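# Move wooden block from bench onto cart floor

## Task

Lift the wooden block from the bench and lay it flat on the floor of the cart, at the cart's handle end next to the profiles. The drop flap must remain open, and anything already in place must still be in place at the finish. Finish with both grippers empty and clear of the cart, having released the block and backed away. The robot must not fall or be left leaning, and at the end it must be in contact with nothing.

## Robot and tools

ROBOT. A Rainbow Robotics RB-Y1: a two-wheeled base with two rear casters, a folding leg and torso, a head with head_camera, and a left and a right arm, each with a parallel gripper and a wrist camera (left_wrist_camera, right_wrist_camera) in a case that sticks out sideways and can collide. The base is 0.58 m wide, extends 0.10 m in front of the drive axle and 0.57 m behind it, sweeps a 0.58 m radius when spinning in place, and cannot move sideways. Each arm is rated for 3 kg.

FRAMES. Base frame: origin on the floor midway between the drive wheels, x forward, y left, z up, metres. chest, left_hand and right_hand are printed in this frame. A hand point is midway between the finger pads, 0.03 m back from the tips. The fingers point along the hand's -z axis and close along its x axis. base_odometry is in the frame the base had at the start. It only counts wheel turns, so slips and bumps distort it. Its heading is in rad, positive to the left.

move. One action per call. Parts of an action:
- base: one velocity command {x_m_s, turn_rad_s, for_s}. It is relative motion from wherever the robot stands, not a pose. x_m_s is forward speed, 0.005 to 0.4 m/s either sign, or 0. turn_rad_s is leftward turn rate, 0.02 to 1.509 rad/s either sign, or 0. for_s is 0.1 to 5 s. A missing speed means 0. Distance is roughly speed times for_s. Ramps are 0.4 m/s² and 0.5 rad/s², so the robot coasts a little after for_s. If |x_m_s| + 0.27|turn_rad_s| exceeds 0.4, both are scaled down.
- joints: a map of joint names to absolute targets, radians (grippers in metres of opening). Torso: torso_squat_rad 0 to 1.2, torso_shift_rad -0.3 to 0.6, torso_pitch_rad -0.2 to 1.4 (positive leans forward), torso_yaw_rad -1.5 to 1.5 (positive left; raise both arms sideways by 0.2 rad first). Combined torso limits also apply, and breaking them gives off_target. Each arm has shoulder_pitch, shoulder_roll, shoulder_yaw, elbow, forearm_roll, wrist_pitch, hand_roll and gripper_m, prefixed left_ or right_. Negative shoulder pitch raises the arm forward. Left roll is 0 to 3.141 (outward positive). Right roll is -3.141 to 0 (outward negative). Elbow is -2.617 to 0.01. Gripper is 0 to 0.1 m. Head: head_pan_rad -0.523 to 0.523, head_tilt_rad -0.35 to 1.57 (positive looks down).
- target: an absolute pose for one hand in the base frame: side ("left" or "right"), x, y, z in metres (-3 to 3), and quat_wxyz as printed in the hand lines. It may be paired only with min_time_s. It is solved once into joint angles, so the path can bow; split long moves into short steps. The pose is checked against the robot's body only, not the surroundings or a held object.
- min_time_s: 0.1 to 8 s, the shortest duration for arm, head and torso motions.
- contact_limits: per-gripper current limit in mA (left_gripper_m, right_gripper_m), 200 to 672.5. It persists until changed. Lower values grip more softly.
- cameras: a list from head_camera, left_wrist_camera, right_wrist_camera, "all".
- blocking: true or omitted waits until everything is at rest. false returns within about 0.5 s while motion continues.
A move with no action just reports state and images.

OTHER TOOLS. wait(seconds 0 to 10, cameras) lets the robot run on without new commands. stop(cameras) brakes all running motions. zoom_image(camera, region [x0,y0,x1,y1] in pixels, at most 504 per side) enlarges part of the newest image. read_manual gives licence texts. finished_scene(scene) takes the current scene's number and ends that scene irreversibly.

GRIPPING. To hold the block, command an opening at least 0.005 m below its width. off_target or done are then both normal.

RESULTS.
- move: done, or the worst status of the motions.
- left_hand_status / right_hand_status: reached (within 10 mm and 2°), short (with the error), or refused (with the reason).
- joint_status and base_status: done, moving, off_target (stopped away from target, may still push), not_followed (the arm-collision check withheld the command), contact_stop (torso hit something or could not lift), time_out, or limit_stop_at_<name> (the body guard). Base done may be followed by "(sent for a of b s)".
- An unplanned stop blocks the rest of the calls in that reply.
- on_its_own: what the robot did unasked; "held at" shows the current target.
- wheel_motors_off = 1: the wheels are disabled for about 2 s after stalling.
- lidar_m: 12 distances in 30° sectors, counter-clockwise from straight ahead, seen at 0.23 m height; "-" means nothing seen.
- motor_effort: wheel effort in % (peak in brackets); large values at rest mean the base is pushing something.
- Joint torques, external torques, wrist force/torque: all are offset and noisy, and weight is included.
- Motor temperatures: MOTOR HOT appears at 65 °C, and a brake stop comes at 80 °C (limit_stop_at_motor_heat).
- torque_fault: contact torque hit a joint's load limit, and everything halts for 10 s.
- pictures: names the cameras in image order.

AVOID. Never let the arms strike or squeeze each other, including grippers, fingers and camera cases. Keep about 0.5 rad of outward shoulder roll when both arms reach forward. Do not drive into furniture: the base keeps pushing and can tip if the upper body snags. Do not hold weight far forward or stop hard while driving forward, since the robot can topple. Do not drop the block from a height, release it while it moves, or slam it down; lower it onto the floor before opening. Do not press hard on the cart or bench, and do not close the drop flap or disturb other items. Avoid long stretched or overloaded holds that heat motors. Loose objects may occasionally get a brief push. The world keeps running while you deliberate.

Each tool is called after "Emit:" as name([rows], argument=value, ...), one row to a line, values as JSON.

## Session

Emit:
move(joints={"head_tilt_rad": 0.6, "head_pan_rad": 0.52}, cameras=["head_camera"])

Emit:
move(joints={"head_tilt_rad": 0.6, "head_pan_rad": -0.52}, cameras=["head_camera"])

Scene clock: 1.00 s.
Joint torques (N m): left_arm=[-1.56 -0.75 0.68 -0.48 -0.13 -0.55 -0.13] | right_arm=[-3.64 -0.59 -0.78 -1.41 0.04 -0.56 0]
External joint torques (N m): left_arm=[-0.18 -0.9 0.67 0.08 -0.14 -0.13 -0.12] | right_arm=[-0.04 0.53 -0.73 0.22 -0.02 0.03 -0.02]
Motor temperatures (°C): left_arm=[30 28 31 35 34 32 37] | right_arm=[34 30 31 30 35 36 34]
Wrist force (N): left_arm=[-0.1 1.3 -7.8] | right_arm=[-2.6 0.9 -4.7]
Wrist torque (N m): left_arm=[-0.30 0.15 0.11] | right_arm=[-0.08 -0.10 -0.10]
Wrist force, peak (N): left_arm=[0.1 1.6 -7.9] | right_arm=[-2.9 0.8 -5.4]
move: done
base_odometry: x=+0.000 y=+0.000 heading=+0.000
lidar_m: 0.74 1.04 1.57 4.56 1.51 1.06 1.01 1.09 1.44 3.61 1.10 0.79
base_status: not commanded
joint_positions: torso_squat_rad=+0.350 torso_shift_rad=+0.000 torso_pitch_rad=+0.000 torso_yaw_rad=+0.000 left_shoulder_pitch_rad=+0.037 left_shoulder_roll_rad=+0.004 left_shoulder_yaw_rad=-0.043 left_elbow_rad=-0.196 left_forearm_roll_rad=-0.014 left_wrist_pitch_rad=+0.002 left_hand_roll_rad=+0.027 left_gripper_m=+0.099 right_shoulder_pitch_rad=-0.040 right_shoulder_roll_rad=-0.021 right_shoulder_yaw_rad=-0.018 right_elbow_rad=-0.235 right_forearm_roll_rad=+0.049 right_wrist_pitch_rad=-0.014 right_hand_roll_rad=+0.035 right_gripper_m=+0.099 head_pan_rad=+0.520 head_tilt_rad=+0.600
joint_status: all done
wheel_motors_off: 0
motor_effort: left_wheel=+0(1) right_wheel=+0(2)
chest: x=-0.2280 y=+0.0001 z=+1.2475 quat_wxyz=(+1.000, +0.000, +0.000, +0.000) (m; base frame)
left_hand: x=-0.1598 y=+0.2200 z=+0.5653 quat_wxyz=(+0.997, +0.000, -0.079, -0.009) (m; base frame)
right_hand: x=-0.0823 y=-0.2360 z=+0.5770 quat_wxyz=(+0.989, -0.016, -0.142, +0.041) (m; base frame)
pictures: head_camera
camera_calibration:
head_camera: T_world_to_cam=[[0.498239, -0.866471, -0.0314037, 0.147225], [-0.461294, -0.234238, -0.855769, 1.1954], [0.734143, 0.440864, -0.516404, 0.843792], [0, 0, 0, 1]] pos_world=[-0.141388, 0.0355767, 1.46335]

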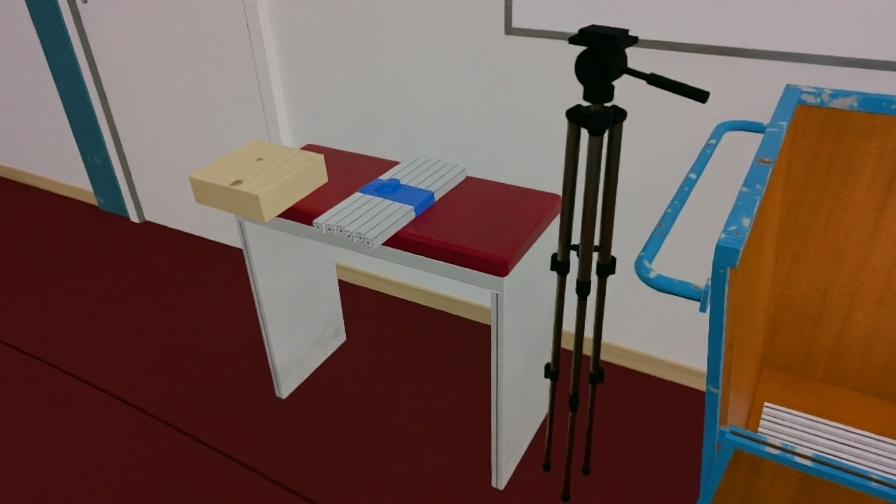

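Scene clock: 2.37 s.
Joint torques (N m): left_arm=[-1.59 -0.46 1.04 -0.49 -0.1 -0.71 -0.12] | right_arm=[-3.61 -0.35 -0.58 -1.65 0.06 -0.53 -0.08]
External joint torques (N m): left_arm=[-0.21 -0.61 1.03 0.07 -0.1 -0.29 -0.12] | right_arm=[-0.01 0.77 -0.54 -0.02 0 0.07 -0.09]
Wrist force (N): left_arm=[0.1 1.1 -6.9] | right_arm=[-2.5 1.1 -5.1]
Wrist torque (N m): left_arm=[-0.27 0.17 0.10] | right_arm=[-0.08 -0.08 -0.09]
Wrist force, peak (N): left_arm=[-0.7 1.3 -8.3] | right_arm=[-2.9 1.1 -5.5]
move: done
base_odometry: x=+0.000 y=+0.000 heading=+0.000
lidar_m: 0.74 1.04 1.56 4.57 1.52 1.09 1.03 1.08 1.42 3.60 1.10 0.78
base_status: not commanded
joint_positions: torso_squat_rad=+0.350 torso_shift_rad=+0.000 torso_pitch_rad=+0.000 torso_yaw_rad=+0.000 left_shoulder_pitch_rad=+0.037 left_shoulder_roll_rad=+0.004 left_shoulder_yaw_rad=-0.043 left_elbow_rad=-0.196 left_forearm_roll_rad=-0.014 left_wrist_pitch_rad=+0.002 left_hand_roll_rad=+0.027 left_gripper_m=+0.099 right_shoulder_pitch_rad=-0.040 right_shoulder_roll_rad=-0.021 right_shoulder_yaw_rad=-0.018 right_elbow_rad=-0.235 right_forearm_roll_rad=+0.049 right_wrist_pitch_rad=-0.014 right_hand_roll_rad=+0.035 right_gripper_m=+0.099 head_pan_rad=-0.520 head_tilt_rad=+0.600
joint_status: all done
wheel_motors_off: 0
motor_effort: left_wheel=+0(1) right_wheel=+1(2)
chest: x=-0.2280 y=+0.0001 z=+1.2475 quat_wxyz=(+1.000, +0.000, +0.000, +0.000) (m; base frame)
left_hand: x=-0.1598 y=+0.2200 z=+0.5653 quat_wxyz=(+0.997, +0.000, -0.079, -0.009) (m; base frame)
right_hand: x=-0.0823 y=-0.2360 z=+0.5770 quat_wxyz=(+0.989, -0.016, -0.142, +0.041) (m; base frame)
pictures: head_camera
camera_calibration:
head_camera: T_world_to_cam=[[-0.494993, -0.86833, -0.0314031, -0.0573016], [-0.435421, 0.279164, -0.855848, 1.20074], [0.751925, -0.409965, -0.516273, 0.847415], [0, 0, 0, 1]] pos_world=[-0.142731, -0.0375485, 1.46335]

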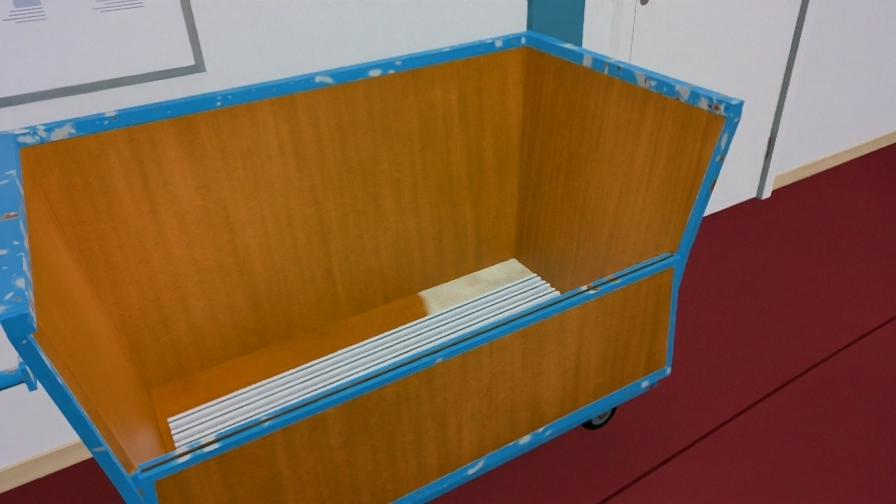

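Emit:
move(base={"turn_rad_s": 1.2, "for_s": 1.619})

Emit:
move(base={"x_m_s": 0.4, "for_s": 5.0}, joints={"left_shoulder_roll_rad": 0.35, "right_shoulder_roll_rad": -0.35})

Emit:
move(base={"turn_rad_s": -1.2, "for_s": 2.4}, joints={"torso_squat_rad": 0.05, "torso_shift_rad": 0.15, "torso_pitch_rad": 0.5, "torso_yaw_rad": 1.4}, cameras=["head_camera"])

Scene clock: 20.77 s.
Joint torques (N m): left_arm=[-1.87 -0.85 0.94 -0.48 -0.04 -0.62 0.03] | right_arm=[-3.36 -0.3 -0.33 -1.55 -0.08 -0.44 0.03]
External joint torques (N m): left_arm=[-0.49 -1.01 0.92 0.08 -0.04 -0.2 0.04] | right_arm=[0.23 0.81 -0.29 0.08 -0.14 0.15 0.01]
Wrist force (N): left_arm=[-0.5 1.5 -7.7] | right_arm=[-2.4 1.6 -5.3]
Wrist torque (N m): left_arm=[-0.34 0.06 0.08] | right_arm=[-0.13 -0.05 -0.09]
Wrist force, peak (N): left_arm=[0.2 1.5 -8.5] | right_arm=[-2.6 1.5 -5.5]
move: done
base_odometry: x=+0.000 y=+0.000 heading=+1.333
lidar_m: 3.02 2.05 1.21 1.02 1.03 1.18 2.07 3.04 0.89 0.74 0.74 1.08
base_status: done (sent for 1.63 of 1.63 s)
joint_positions: torso_squat_rad=+0.350 torso_shift_rad=+0.000 torso_pitch_rad=+0.000 torso_yaw_rad=+0.000 left_shoulder_pitch_rad=+0.037 left_shoulder_roll_rad=+0.004 left_shoulder_yaw_rad=-0.043 left_elbow_rad=-0.196 left_forearm_roll_rad=-0.014 left_wrist_pitch_rad=+0.002 left_hand_roll_rad=+0.027 left_gripper_m=+0.099 right_shoulder_pitch_rad=-0.040 right_shoulder_roll_rad=-0.021 right_shoulder_yaw_rad=-0.018 right_elbow_rad=-0.235 right_forearm_roll_rad=+0.049 right_wrist_pitch_rad=-0.014 right_hand_roll_rad=+0.035 right_gripper_m=+0.099 head_pan_rad=-0.520 head_tilt_rad=+0.600
joint_status: not commanded
wheel_motors_off: 0
motor_effort: left_wheel=+6(33) right_wheel=+18(50)
chest: x=-0.2280 y=+0.0001 z=+1.2475 quat_wxyz=(+1.000, +0.000, +0.000, +0.000) (m; base frame)
left_hand: x=-0.1598 y=+0.2200 z=+0.5653 quat_wxyz=(+0.997, +0.000, -0.079, -0.009) (m; base frame)
right_hand: x=-0.0823 y=-0.2360 z=+0.5770 quat_wxyz=(+0.989, -0.016, -0.142, +0.041) (m; base frame)
pictures: none

Scene clock: 27.13 s.
Joint torques (N m): left_arm=[-0.94 8.16 1.95 -0.43 -0.02 -0.62 0.07] | right_arm=[-3.18 -11.47 -1.42 -1.5 -0.06 -0.5 0.21]
External joint torques (N m): left_arm=[0.38 -1.82 1.07 -0.09 -0.05 -0.27 0.07] | right_arm=[0.46 -1.24 -0.46 0.11 -0.09 0.04 0.2]
Wrist force (N): left_arm=[-0.1 -0.5 -7.3] | right_arm=[-2.2 3.0 -4.9]
Wrist torque (N m): left_arm=[-0.16 0.12 0.12] | right_arm=[-0.17 -0.05 -0.14]
Wrist force, peak (N): left_arm=[-0.1 -0.1 -8.6] | right_arm=[-7.1 8.2 -11.6]
move: done
base_odometry: x=+0.469 y=+1.944 heading=+1.333
lidar_m: 2.07 3.12 1.79 1.54 1.54 1.79 3.11 1.43 0.77 1.00 1.00 1.17
base_status: done (sent for 5 of 5 s)
joint_positions: torso_squat_rad=+0.350 torso_shift_rad=+0.000 torso_pitch_rad=+0.000 torso_yaw_rad=+0.000 left_shoulder_pitch_rad=+0.037 left_shoulder_roll_rad=+0.350 left_shoulder_yaw_rad=-0.043 left_elbow_rad=-0.196 left_forearm_roll_rad=-0.014 left_wrist_pitch_rad=+0.002 left_hand_roll_rad=+0.027 left_gripper_m=+0.099 right_shoulder_pitch_rad=-0.040 right_shoulder_roll_rad=-0.350 right_shoulder_yaw_rad=-0.018 right_elbow_rad=-0.235 right_forearm_roll_rad=+0.049 right_wrist_pitch_rad=-0.014 right_hand_roll_rad=+0.035 right_gripper_m=+0.099 head_pan_rad=-0.520 head_tilt_rad=+0.600
joint_status: all done
wheel_motors_off: 0
motor_effort: left_wheel=+0(47) right_wheel=+1(49)
chest: x=-0.2280 y=+0.0000 z=+1.2475 quat_wxyz=(+1.000, +0.000, +0.000, +0.000) (m; base frame)
left_hand: x=-0.1614 y=+0.4778 z=+0.6100 quat_wxyz=(+0.982, +0.171, -0.074, -0.028) (m; base frame)
right_hand: x=-0.0807 y=-0.4789 z=+0.6232 quat_wxyz=(+0.973, -0.179, -0.136, +0.057) (m; base frame)
pictures: none

Scene clock: 32.27 s.
Joint torques (N m): left_arm=[1.24 18.44 2.91 0.64 -0.06 -0.2 -0.02] | right_arm=[-1.06 3.61 -0.27 -0.1 0.12 -0.35 0.07]
External joint torques (N m): left_arm=[-0.21 -3.19 1 -0.24 -0.14 -0.17 -0.03] | right_arm=[0.45 0.04 -0.66 0.67 0.06 0.11 0.06]
Wrist force (N): left_arm=[0.8 -3.7 -6.0] | right_arm=[-2.0 -0.1 -5.0]
Wrist torque (N m): left_arm=[0.04 0.21 0.08] | right_arm=[-0.03 -0.05 -0.15]
Wrist force, peak (N): left_arm=[0.3 -1.5 -7.8] | right_arm=[-2.2 3.3 -4.9]
move: done
base_odometry: x=+0.469 y=+1.944 heading=-1.546
lidar_m: 1.86 0.75 0.88 0.99 1.02 1.39 3.66 2.25 1.63 1.56 1.59 2.16
base_status: done (sent for 2.4 of 2.4 s)
joint_positions: torso_squat_rad=+0.050 torso_shift_rad=+0.150 torso_pitch_rad=+0.500 torso_yaw_rad=+1.400 left_shoulder_pitch_rad=+0.037 left_shoulder_roll_rad=+0.350 left_shoulder_yaw_rad=-0.043 left_elbow_rad=-0.196 left_forearm_roll_rad=-0.014 left_wrist_pitch_rad=+0.002 left_hand_roll_rad=+0.027 left_gripper_m=+0.099 right_shoulder_pitch_rad=-0.040 right_shoulder_roll_rad=-0.350 right_shoulder_yaw_rad=-0.018 right_elbow_rad=-0.235 right_forearm_roll_rad=+0.049 right_wrist_pitch_rad=-0.014 right_hand_roll_rad=+0.035 right_gripper_m=+0.099 head_pan_rad=-0.520 head_tilt_rad=+0.600
joint_status: all done
wheel_motors_off: 0
motor_effort: left_wheel=+17(46) right_wheel=-1(48)
chest: x=+0.0249 y=+0.0002 z=+1.2433 quat_wxyz=(+0.741, +0.159, +0.189, +0.624) (m; base frame)
left_hand: x=-0.6841 y=+0.1468 z=+0.9043 quat_wxyz=(+0.732, +0.324, +0.242, +0.548) (m; base frame)
right_hand: x=+0.1618 y=+0.0638 z=+0.4572 quat_wxyz=(+0.739, +0.118, -0.037, +0.662) (m; base frame)
pictures: head_camera
camera_calibration:
head_camera: T_world_to_cam=[[0.661914, -0.635484, -0.397529, 0.494092], [-0.716852, -0.381665, -0.583486, 0.975776], [0.219073, 0.671187, -0.708178, 0.906834], [0, 0, 0, 1]] pos_world=[0.173777, 0.0777527, 1.40797]

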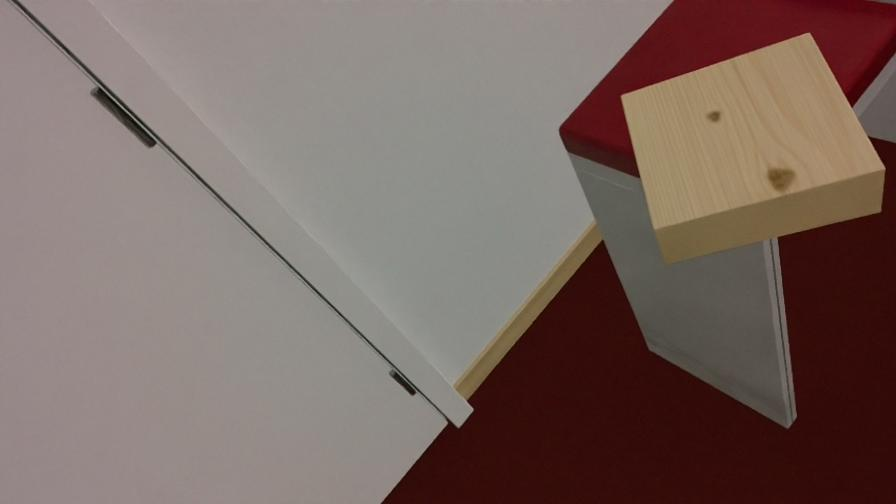

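Emit:
move(base={"turn_rad_s": 1.2, "for_s": 1.46}, joints={"torso_yaw_rad": 0.0, "torso_pitch_rad": 0.0, "torso_shift_rad": 0.0, "torso_squat_rad": 0.9, "left_shoulder_roll_rad": 0.2, "right_shoulder_roll_rad": -0.2, "head_pan_rad": 0.0, "head_tilt_rad": 0.6}, cameras=["head_camera"])

Scene clock: 59.17 s.
Joint torques (N m): left_arm=[-1.25 4.54 1.04 -0.54 -0.09 -0.7 -0.08] | right_arm=[-3.62 -6.18 -1.03 -1.62 0.16 -0.49 0.2]
External joint torques (N m): left_arm=[0.09 -1.25 0.53 -0.09 -0.11 -0.31 -0.07] | right_arm=[0.03 -0.02 -0.49 0.02 0.12 0.08 0.18]
Wrist force (N): left_arm=[0.2 -0.5 -7.3] | right_arm=[-2.7 2.2 -4.2]
Wrist torque (N m): left_arm=[-0.15 0.19 0.07] | right_arm=[-0.15 -0.14 -0.14]
Wrist force, peak (N): left_arm=[0.6 -0.2 -8.5] | right_arm=[-2.1 -1.4 -5.7]
move: done
base_odometry: x=+0.469 y=+1.944 heading=-0.471
lidar_m: 0.92 0.99 1.04 1.47 3.66 2.16 1.61 1.55 1.63 2.23 1.87 0.75
base_status: done (sent for 1.47 of 1.47 s)
joint_positions: torso_squat_rad=+0.900 torso_shift_rad=+0.000 torso_pitch_rad=+0.000 torso_yaw_rad=+0.000 left_shoulder_pitch_rad=+0.037 left_shoulder_roll_rad=+0.200 left_shoulder_yaw_rad=-0.043 left_elbow_rad=-0.196 left_forearm_roll_rad=-0.014 left_wrist_pitch_rad=+0.002 left_hand_roll_rad=+0.027 left_gripper_m=+0.099 right_shoulder_pitch_rad=-0.040 right_shoulder_roll_rad=-0.200 right_shoulder_yaw_rad=-0.018 right_elbow_rad=-0.235 right_forearm_roll_rad=+0.049 right_wrist_pitch_rad=-0.014 right_hand_roll_rad=+0.035 right_gripper_m=+0.099 head_pan_rad=+0.000 head_tilt_rad=+0.600
joint_status: all done
wheel_motors_off: 0
motor_effort: left_wheel=+4(46) right_wheel=+24(51)
chest: x=-0.2281 y=+0.0001 z=+1.0250 quat_wxyz=(+1.000, +0.000, +0.000, +0.000) (m; base frame)
left_hand: x=-0.1611 y=+0.3679 z=+0.3572 quat_wxyz=(+0.992, +0.097, -0.077, -0.020) (m; base frame)
right_hand: x=-0.0811 y=-0.3701 z=+0.3699 quat_wxyz=(+0.983, -0.105, -0.139, +0.050) (m; base frame)
pictures: head_camera
camera_calibration:
head_camera: T_world_to_cam=[[0.00185056, -0.999504, -0.0314331, 0.0380014], [-0.516498, 0.0259605, -0.855895, 0.993716], [0.856286, 0.017819, -0.516194, 0.754047], [0, 0, 0, 1]] pos_world=[-0.132498, -0.00125112, 1.24094]

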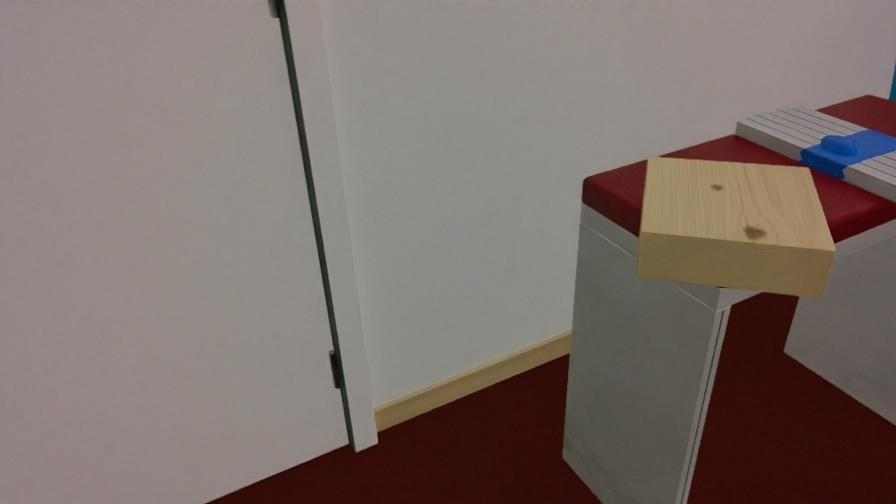

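Emit:
move(joints={"right_shoulder_pitch_rad": -0.25, "right_shoulder_roll_rad": -0.03, "right_shoulder_yaw_rad": -0.074, "right_elbow_rad": -1.161, "right_forearm_roll_rad": -0.03, "right_wrist_pitch_rad": -0.176, "right_hand_roll_rad": 0.02})

Emit:
move(target={"side": "right", "x": 0.345, "y": -0.195, "z": 0.768, "quat_wxyz": [0.7071, 0, -0.7071, 0]})

Emit:
move(base={"x_m_s": 0.15, "for_s": 1.0})

Emit:
move(base={"turn_rad_s": -0.6, "for_s": 0.69}, joints={"head_tilt_rad": 0.65}, cameras=["head_camera", "right_wrist_camera"])

Scene clock: 66.53 s.
Joint torques (N m): left_arm=[-1.4 4.33 1.32 -0.34 0.06 -0.71 0.01] | right_arm=[-14.38 -0.95 -2.66 -10.06 -0.04 -1.83 -0.18]
External joint torques (N m): left_arm=[-0.06 -1.47 0.81 0.1 0.04 -0.32 0.02] | right_arm=[0.32 1.17 -2.53 -0.19 -0.28 0.09 -0.23]
Wrist force (N): left_arm=[0.3 1.0 -7.6] | right_arm=[-7.6 1.3 1.2]
Wrist torque (N m): left_arm=[-0.28 0.13 0.08] | right_arm=[-0.17 -0.45 -0.07]
Wrist force, peak (N): left_arm=[-0.2 0.1 -8.4] | right_arm=[-7.7 0.7 1.2]
move: done
base_odometry: x=+0.469 y=+1.944 heading=-0.471
lidar_m: 0.92 1.00 1.04 1.47 3.67 2.15 1.62 1.55 1.62 2.24 1.86 0.75
base_status: not commanded
joint_positions: torso_squat_rad=+0.900 torso_shift_rad=+0.000 torso_pitch_rad=+0.000 torso_yaw_rad=+0.000 left_shoulder_pitch_rad=+0.037 left_shoulder_roll_rad=+0.200 left_shoulder_yaw_rad=-0.043 left_elbow_rad=-0.196 left_forearm_roll_rad=-0.014 left_wrist_pitch_rad=+0.002 left_hand_roll_rad=+0.027 left_gripper_m=+0.099 right_shoulder_pitch_rad=-0.250 right_shoulder_roll_rad=-0.030 right_shoulder_yaw_rad=-0.074 right_elbow_rad=-1.161 right_forearm_roll_rad=-0.030 right_wrist_pitch_rad=-0.176 right_hand_roll_rad=+0.020 right_gripper_m=+0.099 head_pan_rad=+0.000 head_tilt_rad=+0.600
joint_status: all done
wheel_motors_off: 0
motor_effort: left_wheel=+3(5) right_wheel=+21(26)
chest: x=-0.2280 y=+0.0001 z=+1.0250 quat_wxyz=(+1.000, +0.000, +0.000, +0.000) (m; base frame)
left_hand: x=-0.1611 y=+0.3679 z=+0.3572 quat_wxyz=(+0.992, +0.097, -0.077, -0.020) (m; base frame)
right_hand: x=+0.3445 y=-0.2250 z=+0.7706 quat_wxyz=(+0.706, -0.004, -0.708, +0.005) (m; base frame)
pictures: none

Scene clock: 67.43 s.
Joint torques (N m): left_arm=[-1.32 4.27 1.09 -0.53 -0.06 -0.83 -0.1] | right_arm=[-15.83 0.11 -0.31 -10.38 0.48 -1.93 -0.25]
External joint torques (N m): left_arm=[0.01 -1.53 0.59 -0.08 -0.09 -0.44 -0.1] | right_arm=[-1.04 1.14 -0.38 -0.56 0.14 -0.08 -0.3]
Wrist force (N): left_arm=[-0.2 0.8 -8.1] | right_arm=[-7.5 0.4 0.9]
Wrist torque (N m): left_arm=[-0.35 0.12 0.11] | right_arm=[-0.11 -0.44 -0.26]
Wrist force, peak (N): left_arm=[0.3 0.5 -8.3] | right_arm=[-8.3 1.1 0.9]
move: done
base_odometry: x=+0.469 y=+1.944 heading=-0.471
lidar_m: 0.92 1.00 1.04 1.46 3.66 2.15 1.61 1.56 1.63 2.26 1.86 0.76
base_status: not commanded
joint_positions: torso_squat_rad=+0.900 torso_shift_rad=+0.000 torso_pitch_rad=+0.000 torso_yaw_rad=+0.000 left_shoulder_pitch_rad=+0.037 left_shoulder_roll_rad=+0.200 left_shoulder_yaw_rad=-0.043 left_elbow_rad=-0.196 left_forearm_roll_rad=-0.014 left_wrist_pitch_rad=+0.002 left_hand_roll_rad=+0.027 left_gripper_m=+0.099 right_shoulder_pitch_rad=-0.262 right_shoulder_roll_rad=+0.000 right_shoulder_yaw_rad=-0.022 right_elbow_rad=-1.139 right_forearm_roll_rad=-0.273 right_wrist_pitch_rad=-0.195 right_hand_roll_rad=+0.262 right_gripper_m=+0.099 head_pan_rad=+0.000 head_tilt_rad=+0.600
joint_status: all done
wheel_motors_off: 0
motor_effort: left_wheel=+2(4) right_wheel=+21(23)
chest: x=-0.2280 y=+0.0001 z=+1.0250 quat_wxyz=(+1.000, +0.000, +0.000, +0.000) (m; base frame)
left_hand: x=-0.1611 y=+0.3679 z=+0.3572 quat_wxyz=(+0.992, +0.097, -0.077, -0.020) (m; base frame)
right_hand: x=+0.3450 y=-0.1954 z=+0.7677 quat_wxyz=(+0.706, +0.006, -0.708, +0.005) (m; base frame)
right_hand_status: reached (checked arc, planned for 0.4 s): 0 mm and 0.9 deg off.
pictures: none

Scene clock: 69.13 s.
Joint torques (N m): left_arm=[-1.07 4.51 1.35 -0.42 -0.08 -0.79 0.03] | right_arm=[-15.13 0.22 0.35 -10.42 0.46 -1.88 -0.33]
External joint torques (N m): left_arm=[0.25 -1.28 0.84 0.02 -0.1 -0.39 0.04] | right_arm=[-0.34 1.25 0.28 -0.6 0.12 -0.02 -0.38]
Wrist force (N): left_arm=[-0.1 0.0 -7.8] | right_arm=[-7.4 1.1 1.4]
Wrist torque (N m): left_arm=[-0.25 0.15 0.09] | right_arm=[-0.19 -0.39 -0.25]
Wrist force, peak (N): left_arm=[0.1 0.1 -8.2] | right_arm=[-7.7 0.9 0.6]
move: done
base_odometry: x=+0.603 y=+1.876 heading=-0.470
lidar_m: 0.82 0.86 0.91 1.24 3.70 2.34 1.74 1.68 1.76 2.44 1.33 0.61
base_status: done (sent for 1 of 1 s)
joint_positions: torso_squat_rad=+0.900 torso_shift_rad=+0.000 torso_pitch_rad=+0.000 torso_yaw_rad=+0.000 left_shoulder_pitch_rad=+0.037 left_shoulder_roll_rad=+0.200 left_shoulder_yaw_rad=-0.043 left_elbow_rad=-0.196 left_forearm_roll_rad=-0.014 left_wrist_pitch_rad=+0.002 left_hand_roll_rad=+0.027 left_gripper_m=+0.099 right_shoulder_pitch_rad=-0.262 right_shoulder_roll_rad=+0.000 right_shoulder_yaw_rad=-0.022 right_elbow_rad=-1.139 right_forearm_roll_rad=-0.273 right_wrist_pitch_rad=-0.195 right_hand_roll_rad=+0.262 right_gripper_m=+0.099 head_pan_rad=+0.000 head_tilt_rad=+0.600
joint_status: not commanded
wheel_motors_off: 0
motor_effort: left_wheel=+11(39) right_wheel=-10(51)
chest: x=-0.2279 y=+0.0001 z=+1.0251 quat_wxyz=(+1.000, +0.000, +0.000, +0.000) (m; base frame)
left_hand: x=-0.1611 y=+0.3679 z=+0.3572 quat_wxyz=(+0.992, +0.097, -0.077, -0.020) (m; base frame)
right_hand: x=+0.3450 y=-0.1954 z=+0.7677 quat_wxyz=(+0.706, +0.006, -0.708, +0.005) (m; base frame)
pictures: none

Scene clock: 70.87 s.
Joint torques (N m): left_arm=[-1.34 4.38 1.4 -0.45 -0.16 -0.68 0.01] | right_arm=[-15.44 -0.14 -0.01 -10.45 0.44 -1.98 -0.36]
External joint torques (N m): left_arm=[-0.01 -1.41 0.89 0 -0.19 -0.28 0.02] | right_arm=[-0.65 0.9 -0.08 -0.63 0.1 -0.12 -0.41]
Wrist force (N): left_arm=[0.1 0.4 -7.8] | right_arm=[-7.1 0.4 1.2]
Wrist torque (N m): left_arm=[-0.27 0.17 0.06] | right_arm=[-0.11 -0.39 -0.21]
Wrist force, peak (N): left_arm=[-0.5 -0.2 -8.5] | right_arm=[-7.6 0.3 0.9]
move: done
base_odometry: x=+0.603 y=+1.876 heading=-0.715
lidar_m: 0.66 0.86 0.87 1.03 1.91 3.22 1.93 1.69 1.69 1.99 3.57 0.62
base_status: done (sent for 0.7 of 0.7 s)
joint_positions: torso_squat_rad=+0.900 torso_shift_rad=+0.000 torso_pitch_rad=+0.000 torso_yaw_rad=+0.000 left_shoulder_pitch_rad=+0.037 left_shoulder_roll_rad=+0.200 left_shoulder_yaw_rad=-0.043 left_elbow_rad=-0.196 left_forearm_roll_rad=-0.014 left_wrist_pitch_rad=+0.002 left_hand_roll_rad=+0.027 left_gripper_m=+0.099 right_shoulder_pitch_rad=-0.262 right_shoulder_roll_rad=+0.000 right_shoulder_yaw_rad=-0.022 right_elbow_rad=-1.139 right_forearm_roll_rad=-0.273 right_wrist_pitch_rad=-0.195 right_hand_roll_rad=+0.262 right_gripper_m=+0.099 head_pan_rad=+0.000 head_tilt_rad=+0.650
joint_status: all done
wheel_motors_off: 0
motor_effort: left_wheel=+0(35) right_wheel=-14(46)
chest: x=-0.2279 y=+0.0001 z=+1.0251 quat_wxyz=(+1.000, +0.000, +0.000, +0.000) (m; base frame)
left_hand: x=-0.1611 y=+0.3679 z=+0.3572 quat_wxyz=(+0.992, +0.097, -0.077, -0.020) (m; base frame)
right_hand: x=+0.3450 y=-0.1954 z=+0.7677 quat_wxyz=(+0.706, +0.006, -0.708, +0.005) (m; base frame)
pictures: head_camera, right_wrist_camera
camera_calibration:
head_camera: T_world_to_cam=[[0.000269882, -0.999504, -0.0314891, 0.0377443], [-0.558849, 0.0259622, -0.828863, 0.952008], [0.829269, 0.0178213, -0.558565, 0.800192], [0, 0, 0, 1]] pos_world=[-0.131556, -0.00125112, 1.23723]
right_wrist_camera: T_world_to_cam=[[0.0290815, -0.0279106, -0.999187, 0.750346], [-0.519387, 0.853651, -0.0389621, 0.402989], [0.854044, 0.520098, 0.010329, -0.128811], [0, 0, 0, 1]] pos_world=[0.297496, -0.256074, 0.766768]

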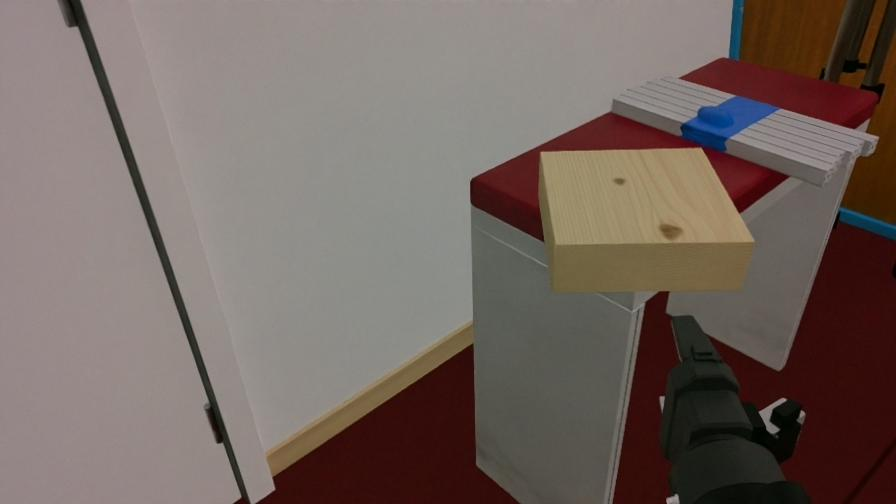

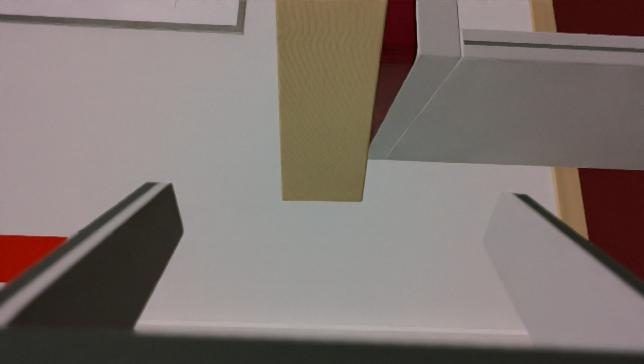

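Emit:
move(target={"side": "right", "x": 0.345, "y": -0.206, "z": 0.767, "quat_wxyz": [0.7071, 0, -0.7071, 0]})

Emit:
move(base={"x_m_s": 0.15, "for_s": 1.267}, cameras=["head_camera", "right_wrist_camera"])

Scene clock: 78.47 s.
Joint torques (N m): left_arm=[-1.54 4.4 1.15 -0.48 -0.09 -0.67 -0.05] | right_arm=[-15.06 -0.81 -0.52 -10.83 0.27 -1.92 -0.27]
External joint torques (N m): left_arm=[-0.21 -1.39 0.65 -0.03 -0.11 -0.28 -0.04] | right_arm=[-0.29 0.56 -0.53 -1.01 -0.07 -0.07 -0.32]
Wrist force (N): left_arm=[-0.2 -0.1 -7.9] | right_arm=[-7.3 0.3 1.1]
Wrist torque (N m): left_arm=[-0.23 0.16 0.07] | right_arm=[-0.07 -0.44 -0.04]
Wrist force, peak (N): left_arm=[0.1 -0.3 -8.3] | right_arm=[-7.9 0.8 0.7]
move: done
base_odometry: x=+0.603 y=+1.876 heading=-0.715
lidar_m: 0.66 0.85 0.87 1.04 1.90 3.21 1.92 1.69 1.69 2.00 3.56 0.62
base_status: not commanded
joint_positions: torso_squat_rad=+0.900 torso_shift_rad=+0.000 torso_pitch_rad=+0.000 torso_yaw_rad=+0.000 left_shoulder_pitch_rad=+0.037 left_shoulder_roll_rad=+0.200 left_shoulder_yaw_rad=-0.043 left_elbow_rad=-0.196 left_forearm_roll_rad=-0.014 left_wrist_pitch_rad=+0.002 left_hand_roll_rad=+0.027 left_gripper_m=+0.099 right_shoulder_pitch_rad=-0.259 right_shoulder_roll_rad=-0.009 right_shoulder_yaw_rad=-0.034 right_elbow_rad=-1.141 right_forearm_roll_rad=-0.276 right_wrist_pitch_rad=-0.193 right_hand_roll_rad=+0.260 right_gripper_m=+0.099 head_pan_rad=+0.000 head_tilt_rad=+0.650
joint_status: all done
wheel_motors_off: 0
motor_effort: left_wheel=+0(2) right_wheel=-13(15)
chest: x=-0.2280 y=+0.0001 z=+1.0251 quat_wxyz=(+1.000, +0.000, +0.000, +0.000) (m; base frame)
left_hand: x=-0.1612 y=+0.3679 z=+0.3572 quat_wxyz=(+0.992, +0.097, -0.077, -0.020) (m; base frame)
right_hand: x=+0.3449 y=-0.2059 z=+0.7670 quat_wxyz=(+0.707, +0.000, -0.707, +0.000) (m; base frame)
right_hand_status: reached (checked arc, planned for 0.1 s): 0 mm and 0.0 deg off.
pictures: none

Scene clock: 80.47 s.
Joint torques (N m): left_arm=[-1.15 4.08 1.05 -0.42 0.01 -0.65 0.04] | right_arm=[-15.48 -1.1 -0.58 -10.64 0.34 -1.95 -0.24]
External joint torques (N m): left_arm=[0.18 -1.72 0.54 0.03 -0.02 -0.26 0.05] | right_arm=[-0.72 0.27 -0.6 -0.82 0 -0.1 -0.29]
Wrist force (N): left_arm=[0.5 0.3 -7.5] | right_arm=[-7.7 0.5 1.4]
Wrist torque (N m): left_arm=[-0.28 0.21 0.09] | right_arm=[-0.13 -0.45 -0.09]
Wrist force, peak (N): left_arm=[0.6 -0.2 -8.1] | right_arm=[-7.8 0.5 1.9]
move: done
base_odometry: x=+0.746 y=+1.751 heading=-0.716
lidar_m: 0.51 0.70 0.73 0.87 1.61 3.47 2.07 1.83 1.83 2.16 1.65 0.44
base_status: done (sent for 1.27 of 1.27 s)
joint_positions: torso_squat_rad=+0.900 torso_shift_rad=+0.000 torso_pitch_rad=+0.000 torso_yaw_rad=+0.000 left_shoulder_pitch_rad=+0.037 left_shoulder_roll_rad=+0.200 left_shoulder_yaw_rad=-0.043 left_elbow_rad=-0.196 left_forearm_roll_rad=-0.014 left_wrist_pitch_rad=+0.002 left_hand_roll_rad=+0.027 left_gripper_m=+0.099 right_shoulder_pitch_rad=-0.259 right_shoulder_roll_rad=-0.009 right_shoulder_yaw_rad=-0.034 right_elbow_rad=-1.141 right_forearm_roll_rad=-0.276 right_wrist_pitch_rad=-0.193 right_hand_roll_rad=+0.260 right_gripper_m=+0.099 head_pan_rad=+0.000 head_tilt_rad=+0.650
joint_status: not commanded
wheel_motors_off: 0
motor_effort: left_wheel=-10(41) right_wheel=+8(39)
chest: x=-0.2279 y=+0.0001 z=+1.0251 quat_wxyz=(+1.000, +0.000, +0.000, +0.000) (m; base frame)
left_hand: x=-0.1611 y=+0.3679 z=+0.3572 quat_wxyz=(+0.992, +0.097, -0.077, -0.020) (m; base frame)
right_hand: x=+0.3449 y=-0.2060 z=+0.7670 quat_wxyz=(+0.707, +0.000, -0.707, +0.000) (m; base frame)
pictures: head_camera, right_wrist_camera
camera_calibration:
head_camera: T_world_to_cam=[[0.000267299, -0.999504, -0.0314856, 0.0377397], [-0.558917, 0.0259593, -0.828817, 0.951943], [0.829223, 0.0178194, -0.558633, 0.800271], [0, 0, 0, 1]] pos_world=[-0.131556, -0.00125113, 1.23723]
right_wrist_camera: T_world_to_cam=[[0.0262824, -0.0290193, -0.999233, 0.750161], [-0.506646, 0.861301, -0.0383396, 0.40864], [0.861753, 0.507266, 0.00793454, -0.126664], [0, 0, 0, 1]] pos_world=[0.296473, -0.265941, 0.766258]

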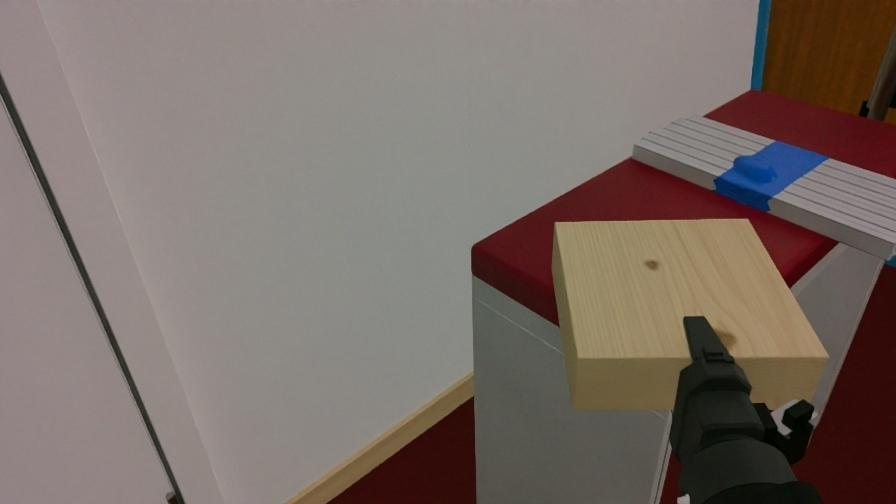

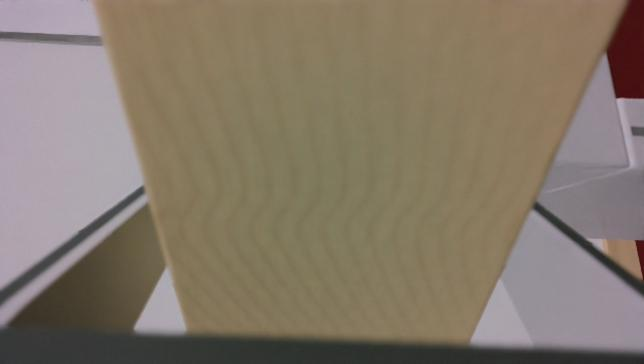

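Emit:
move(target={"side": "right", "x": 0.357, "y": -0.206, "z": 0.764, "quat_wxyz": [0.7071, 0, -0.7071, 0]})

Emit:
move(joints={"right_gripper_m": 0.045}, cameras=["right_wrist_camera"])

Scene clock: 82.73 s.
Joint torques (N m): left_arm=[-1.4 4.61 0.97 -0.46 -0.11 -0.58 -0.01] | right_arm=[-16.05 -2.14 -1.1 -10.01 0.26 -1.87 -0.07]
External joint torques (N m): left_arm=[-0.07 -1.19 0.46 -0.02 -0.13 -0.19 0] | right_arm=[-0.44 -0.31 -1.02 -0.3 -0.09 -0.01 -0.12]
Wrist force (N): left_arm=[-0.3 0.4 -8.3] | right_arm=[-7.3 0.7 0.9]
Wrist torque (N m): left_arm=[-0.26 0.09 0.08] | right_arm=[-0.14 -0.40 -0.05]
Wrist force, peak (N): left_arm=[-0.3 0.4 -8.3] | right_arm=[-8.4 -0.4 1.0]
move: done
base_odometry: x=+0.746 y=+1.751 heading=-0.716
lidar_m: 0.50 0.70 0.73 0.87 1.60 3.49 2.08 1.82 1.83 2.16 1.64 0.44
base_status: not commanded
joint_positions: torso_squat_rad=+0.900 torso_shift_rad=+0.000 torso_pitch_rad=+0.000 torso_yaw_rad=+0.000 left_shoulder_pitch_rad=+0.037 left_shoulder_roll_rad=+0.200 left_shoulder_yaw_rad=-0.043 left_elbow_rad=-0.196 left_forearm_roll_rad=-0.014 left_wrist_pitch_rad=+0.002 left_hand_roll_rad=+0.027 left_gripper_m=+0.099 right_shoulder_pitch_rad=-0.320 right_shoulder_roll_rad=-0.021 right_shoulder_yaw_rad=-0.040 right_elbow_rad=-1.046 right_forearm_roll_rad=-0.282 right_wrist_pitch_rad=-0.230 right_hand_roll_rad=+0.250 right_gripper_m=+0.099 head_pan_rad=+0.000 head_tilt_rad=+0.650
joint_status: all done
wheel_motors_off: 0
motor_effort: left_wheel=-11(12) right_wheel=+10(11)
chest: x=-0.2279 y=+0.0001 z=+1.0251 quat_wxyz=(+1.000, +0.000, +0.000, +0.000) (m; base frame)
left_hand: x=-0.1611 y=+0.3679 z=+0.3572 quat_wxyz=(+0.992, +0.097, -0.077, -0.020) (m; base frame)
right_hand: x=+0.3569 y=-0.2059 z=+0.7640 quat_wxyz=(+0.707, +0.000, -0.707, +0.000) (m; base frame)
right_hand_status: reached (checked arc, planned for 0.4 s): 0 mm and 0.0 deg off.
pictures: none

Scene clock: 83.87 s.
Joint torques (N m): left_arm=[-1.34 4.33 1.24 -0.28 -0.12 -0.74 -0.04] | right_arm=[-14.72 -2.03 -0.97 -7.15 0.29 0.12 -0.06]
External joint torques (N m): left_arm=[0 -1.47 0.74 0.17 -0.14 -0.35 -0.04] | right_arm=[0.91 -0.2 -0.89 2.56 -0.06 1.98 -0.11]
Wrist force (N): left_arm=[0.2 0.2 -7.4] | right_arm=[0.9 1.3 8.1]
Wrist torque (N m): left_arm=[-0.24 0.19 0.08] | right_arm=[-0.08 -1.00 -0.15]
Wrist force, peak (N): left_arm=[0.1 0.2 -8.4] | right_arm=[1.3 0.6 9.0]
move: off_target
base_odometry: x=+0.746 y=+1.751 heading=-0.716
lidar_m: 0.50 0.70 0.73 0.86 1.62 3.48 2.08 1.82 1.83 2.14 1.65 0.45
base_status: not commanded
joint_positions: torso_squat_rad=+0.900 torso_shift_rad=+0.000 torso_pitch_rad=+0.000 torso_yaw_rad=+0.000 left_shoulder_pitch_rad=+0.037 left_shoulder_roll_rad=+0.200 left_shoulder_yaw_rad=-0.043 left_elbow_rad=-0.196 left_forearm_roll_rad=-0.014 left_wrist_pitch_rad=+0.002 left_hand_roll_rad=+0.027 left_gripper_m=+0.099 right_shoulder_pitch_rad=-0.321 right_shoulder_roll_rad=-0.021 right_shoulder_yaw_rad=-0.040 right_elbow_rad=-1.047 right_forearm_roll_rad=-0.282 right_wrist_pitch_rad=-0.230 right_hand_roll_rad=+0.250 right_gripper_m=+0.076 head_pan_rad=+0.000 head_tilt_rad=+0.650
joint_status: right_gripper_m off_target (ended at +0.076, target +0.045)
wheel_motors_off: 0
motor_effort: left_wheel=-10(11) right_wheel=+9(12)
chest: x=-0.2281 y=+0.0001 z=+1.0251 quat_wxyz=(+1.000, +0.000, +0.000, +0.000) (m; base frame)
left_hand: x=-0.1611 y=+0.3679 z=+0.3572 quat_wxyz=(+0.992, +0.097, -0.077, -0.020) (m; base frame)
right_hand: x=+0.3570 y=-0.2058 z=+0.7648 quat_wxyz=(+0.707, +0.000, -0.708, +0.000) (m; base frame)
pictures: right_wrist_camera
camera_calibration:
right_wrist_camera: T_world_to_cam=[[0.0277121, -0.0288878, -0.999198, 0.747121], [-0.506701, 0.861241, -0.0389524, 0.415067], [0.861676, 0.507374, 0.00922935, -0.138065], [0, 0, 0, 1]] pos_world=[0.308578, -0.26584, 0.763964]

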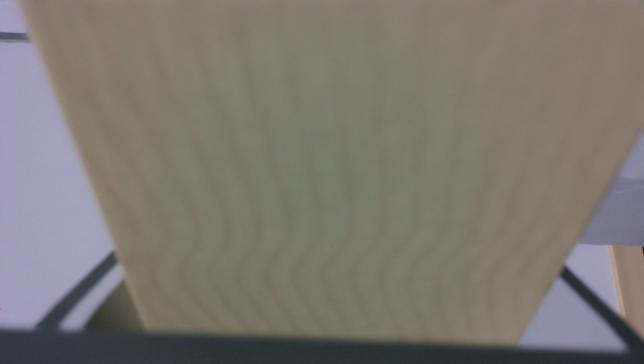

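Emit:
move(target={"side": "right", "x": 0.372, "y": -0.206, "z": 0.818, "quat_wxyz": [0.7934, 0, -0.6088, 0]}, min_time_s=1.3)

Emit:
move(target={"side": "right", "x": 0.393, "y": -0.206, "z": 0.866, "quat_wxyz": [0.8660, 0, -0.5, 0]}, min_time_s=1.3)

Emit:
move(target={"side": "right", "x": 0.413, "y": -0.206, "z": 0.915, "quat_wxyz": [0.9239, 0, -0.3827, 0]}, min_time_s=1.3)

Emit:
move(joints={"torso_squat_rad": 0.5}, cameras=["head_camera", "right_wrist_camera"])

Scene clock: 87.93 s.
Joint torques (N m): left_arm=[-1.44 4.38 1.42 -0.37 0 -0.64 -0.11] | right_arm=[-17.75 -2.45 -4.4 -12.49 0.66 -1.83 -0.45]
External joint torques (N m): left_arm=[-0.11 -1.42 0.91 0.08 -0.02 -0.25 -0.11] | right_arm=[-1.12 -0.4 -4.72 -2.25 0.42 0.04 -0.5]
Wrist force (N): left_arm=[0.7 0.4 -7.5] | right_arm=[-11.8 6.0 -3.6]
Wrist torque (N m): left_arm=[-0.28 0.21 0.07] | right_arm=[0.67 -1.54 0.52]
Wrist force, peak (N): left_arm=[-0.4 -0.3 -8.3] | right_arm=[-20.9 -2.7 0.9]
move: done
base_odometry: x=+0.746 y=+1.751 heading=-0.716
lidar_m: 0.50 0.71 0.73 0.87 1.60 3.48 2.07 1.82 1.83 2.15 1.64 0.44
base_status: not commanded
joint_positions: torso_squat_rad=+0.900 torso_shift_rad=+0.000 torso_pitch_rad=+0.000 torso_yaw_rad=+0.000 left_shoulder_pitch_rad=+0.037 left_shoulder_roll_rad=+0.200 left_shoulder_yaw_rad=-0.043 left_elbow_rad=-0.196 left_forearm_roll_rad=-0.014 left_wrist_pitch_rad=+0.002 left_hand_roll_rad=+0.027 left_gripper_m=+0.099 right_shoulder_pitch_rad=-0.358 right_shoulder_roll_rad=+0.000 right_shoulder_yaw_rad=-0.109 right_elbow_rad=-1.441 right_forearm_roll_rad=+0.009 right_wrist_pitch_rad=+0.463 right_hand_roll_rad=+0.005 right_gripper_m=+0.076 head_pan_rad=+0.000 head_tilt_rad=+0.650
joint_status: all done
wheel_motors_off: 0
motor_effort: left_wheel=-10(11) right_wheel=+9(15)
chest: x=-0.2279 y=+0.0000 z=+1.0251 quat_wxyz=(+1.000, +0.000, +0.000, +0.000) (m; base frame)
left_hand: x=-0.1611 y=+0.3679 z=+0.3572 quat_wxyz=(+0.992, +0.097, -0.077, -0.020) (m; base frame)
right_hand: x=+0.3720 y=-0.2062 z=+0.8181 quat_wxyz=(+0.792, +0.006, -0.611, +0.006) (m; base frame)
right_hand_status: reached (checked arc, planned for 1.3 s): 0 mm and 1.0 deg off.
pictures: none

Scene clock: 89.57 s.
Joint torques (N m): left_arm=[-1.45 4.44 1.48 -0.38 -0.14 -0.71 0] | right_arm=[-23.5 -6.91 -2.63 -13.29 1.04 -2.25 -0.36]
External joint torques (N m): left_arm=[-0.13 -1.35 0.97 0.07 -0.16 -0.32 0] | right_arm=[-3.72 -2.87 -2.91 -3.64 0.78 -0.57 -0.4]
Wrist force (N): left_arm=[-0.4 0.0 -7.3] | right_arm=[-12.0 5.1 -8.8]
Wrist torque (N m): left_arm=[-0.23 0.11 0.12] | right_arm=[0.32 -0.91 0.34]
Wrist force, peak (N): left_arm=[0.0 0.2 -8.5] | right_arm=[-19.5 2.9 -2.6]
move: done
base_odometry: x=+0.746 y=+1.751 heading=-0.716
lidar_m: 0.49 0.70 0.73 0.87 1.60 3.48 2.09 1.82 1.83 2.17 1.64 0.45
base_status: not commanded
joint_positions: torso_squat_rad=+0.900 torso_shift_rad=+0.000 torso_pitch_rad=+0.000 torso_yaw_rad=+0.000 left_shoulder_pitch_rad=+0.037 left_shoulder_roll_rad=+0.200 left_shoulder_yaw_rad=-0.043 left_elbow_rad=-0.196 left_forearm_roll_rad=-0.014 left_wrist_pitch_rad=+0.002 left_hand_roll_rad=+0.027 left_gripper_m=+0.099 right_shoulder_pitch_rad=-0.620 right_shoulder_roll_rad=-0.042 right_shoulder_yaw_rad=-0.172 right_elbow_rad=-1.453 right_forearm_roll_rad=+0.034 right_wrist_pitch_rad=+0.995 right_hand_roll_rad=-0.035 right_gripper_m=+0.077 head_pan_rad=+0.000 head_tilt_rad=+0.650
joint_status: all done
wheel_motors_off: 0
motor_effort: left_wheel=-10(11) right_wheel=+9(11)
chest: x=-0.2279 y=+0.0000 z=+1.0251 quat_wxyz=(+1.000, +0.000, +0.000, +0.000) (m; base frame)
left_hand: x=-0.1611 y=+0.3679 z=+0.3572 quat_wxyz=(+0.992, +0.097, -0.077, -0.020) (m; base frame)
right_hand: x=+0.3925 y=-0.2055 z=+0.8652 quat_wxyz=(+0.866, +0.000, -0.499, +0.000) (m; base frame)
right_hand_status: reached (checked arc, planned for 1.3 s): 1 mm and 0.1 deg off.
pictures: none

Scene clock: 91.20 s.
Joint torques (N m): left_arm=[-1.33 4.39 1.25 -0.39 0.09 -0.76 -0.05] | right_arm=[-25.19 -10.96 -2.64 -9.34 1.33 0.17 -0.41]
External joint torques (N m): left_arm=[-0.01 -1.4 0.74 0.05 0.07 -0.37 -0.05] | right_arm=[-1.78 -3.89 -2.66 -0.22 1.06 1.57 -0.45]
Wrist force (N): left_arm=[-0.2 0.3 -7.2] | right_arm=[-5.0 5.3 -9.0]
Wrist torque (N m): left_arm=[-0.27 0.13 0.10] | right_arm=[0.55 -1.74 0.35]
Wrist force, peak (N): left_arm=[-0.1 -0.1 -8.3] | right_arm=[-16.1 0.7 -15.7]
move: done
base_odometry: x=+0.746 y=+1.751 heading=-0.716
lidar_m: 0.50 0.70 0.73 0.87 1.60 3.47 2.08 1.82 1.84 2.17 1.63 0.44
base_status: not commanded
joint_positions: torso_squat_rad=+0.900 torso_shift_rad=+0.000 torso_pitch_rad=+0.000 torso_yaw_rad=+0.000 left_shoulder_pitch_rad=+0.037 left_shoulder_roll_rad=+0.200 left_shoulder_yaw_rad=-0.043 left_elbow_rad=-0.196 left_forearm_roll_rad=-0.014 left_wrist_pitch_rad=+0.002 left_hand_roll_rad=+0.027 left_gripper_m=+0.099 right_shoulder_pitch_rad=-0.983 right_shoulder_roll_rad=-0.146 right_shoulder_yaw_rad=-0.238 right_elbow_rad=-1.169 right_forearm_roll_rad=-0.006 right_wrist_pitch_rad=+1.334 right_hand_roll_rad=-0.049 right_gripper_m=+0.074 head_pan_rad=+0.000 head_tilt_rad=+0.650
joint_status: all done
wheel_motors_off: 0
motor_effort: left_wheel=-10(11) right_wheel=+8(10)
chest: x=-0.2278 y=+0.0001 z=+1.0251 quat_wxyz=(+1.000, +0.000, +0.000, +0.000) (m; base frame)
left_hand: x=-0.1612 y=+0.3679 z=+0.3572 quat_wxyz=(+0.992, +0.097, -0.077, -0.020) (m; base frame)
right_hand: x=+0.4126 y=-0.2052 z=+0.9147 quat_wxyz=(+0.924, +0.000, -0.383, +0.000) (m; base frame)
right_hand_status: reached (checked arc, planned for 1.3 s): 1 mm and 0.1 deg off.
pictures: none

Scene clock: 93.33 s.
Joint torques (N m): left_arm=[-1.12 4.37 1.39 -0.35 -0.06 -0.76 -0.07] | right_arm=[-38.51 -11.19 -2.17 -20.45 0.56 -6.28 -0.36]
External joint torques (N m): left_arm=[0.18 -1.43 0.88 0.09 -0.08 -0.37 -0.06] | right_arm=[-15.13 -4.13 -2.2 -11.32 0.29 -4.89 -0.4]
Wrist force (N): left_arm=[-0.6 0.4 -7.5] | right_arm=[-19.3 1.7 -19.5]
Wrist torque (N m): left_arm=[-0.26 0.09 0.08] | right_arm=[-0.15 1.31 0.01]
Wrist force, peak (N): left_arm=[0.4 0.1 -8.4] | right_arm=[-21.3 2.2 -20.7]
move: done
base_odometry: x=+0.746 y=+1.751 heading=-0.716
lidar_m: 0.48 0.71 0.74 0.87 1.62 3.48 2.08 1.83 1.82 2.17 1.65 0.45
base_status: not commanded
joint_positions: torso_squat_rad=+0.500 torso_shift_rad=+0.000 torso_pitch_rad=+0.001 torso_yaw_rad=+0.000 left_shoulder_pitch_rad=+0.037 left_shoulder_roll_rad=+0.200 left_shoulder_yaw_rad=-0.043 left_elbow_rad=-0.196 left_forearm_roll_rad=-0.014 left_wrist_pitch_rad=+0.002 left_hand_roll_rad=+0.027 left_gripper_m=+0.099 right_shoulder_pitch_rad=-0.980 right_shoulder_roll_rad=-0.146 right_shoulder_yaw_rad=-0.238 right_elbow_rad=-1.166 right_forearm_roll_rad=-0.006 right_wrist_pitch_rad=+1.336 right_hand_roll_rad=-0.049 right_gripper_m=+0.074 head_pan_rad=+0.000 head_tilt_rad=+0.650
joint_status: all done
wheel_motors_off: 0
motor_effort: left_wheel=-9(10) right_wheel=+10(12)
chest: x=-0.2274 y=+0.0000 z=+1.2043 quat_wxyz=(+1.000, +0.000, +0.001, +0.000) (m; base frame)
left_hand: x=-0.1613 y=+0.3680 z=+0.5364 quat_wxyz=(+0.992, +0.097, -0.076, -0.020) (m; base frame)
right_hand: x=+0.4119 y=-0.2061 z=+1.0901 quat_wxyz=(+0.925, +0.000, -0.380, +0.000) (m; base frame)
pictures: head_camera, right_wrist_camera
camera_calibration:
head_camera: T_world_to_cam=[[0.000261114, -0.9995, -0.0316262, 0.043577], [-0.559749, 0.0260613, -0.828252, 1.09987], [0.828662, 0.017919, -0.559462, 0.900846], [0, 0, 0, 1]] pos_world=[-0.130857, -0.00125107, 1.41634]
right_wrist_camera: T_world_to_cam=[[-0.69294, -0.0284527, -0.720434, 1.06362], [-0.382755, 0.86131, 0.334131, -0.0019185], [0.61101, 0.507282, -0.607727, 0.587551], [0, 0, 0, 1]] pos_world=[0.377293, -0.266139, 1.12398]

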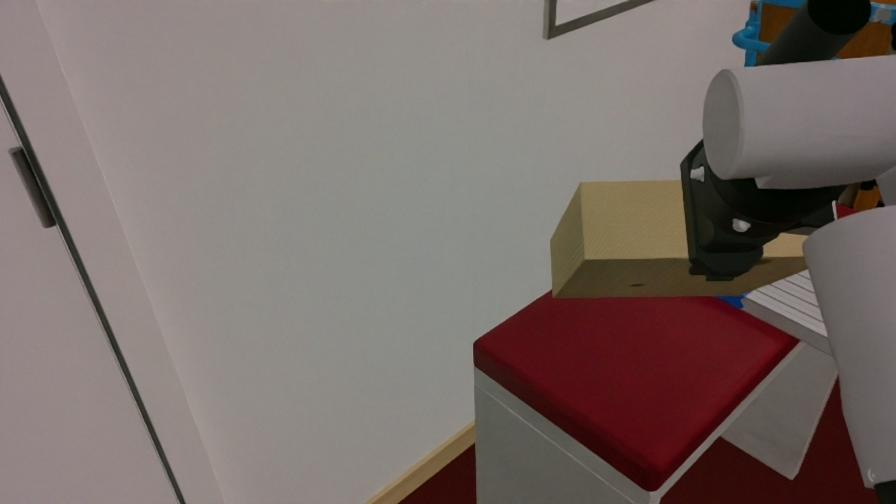

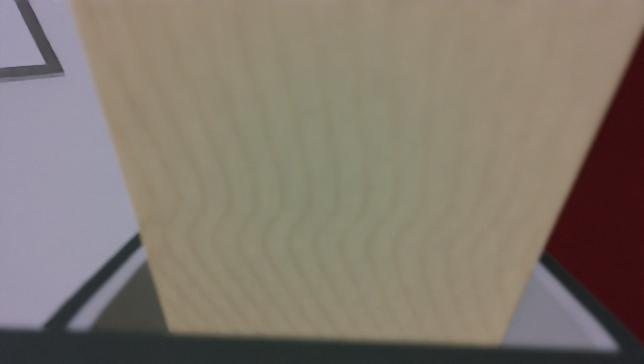

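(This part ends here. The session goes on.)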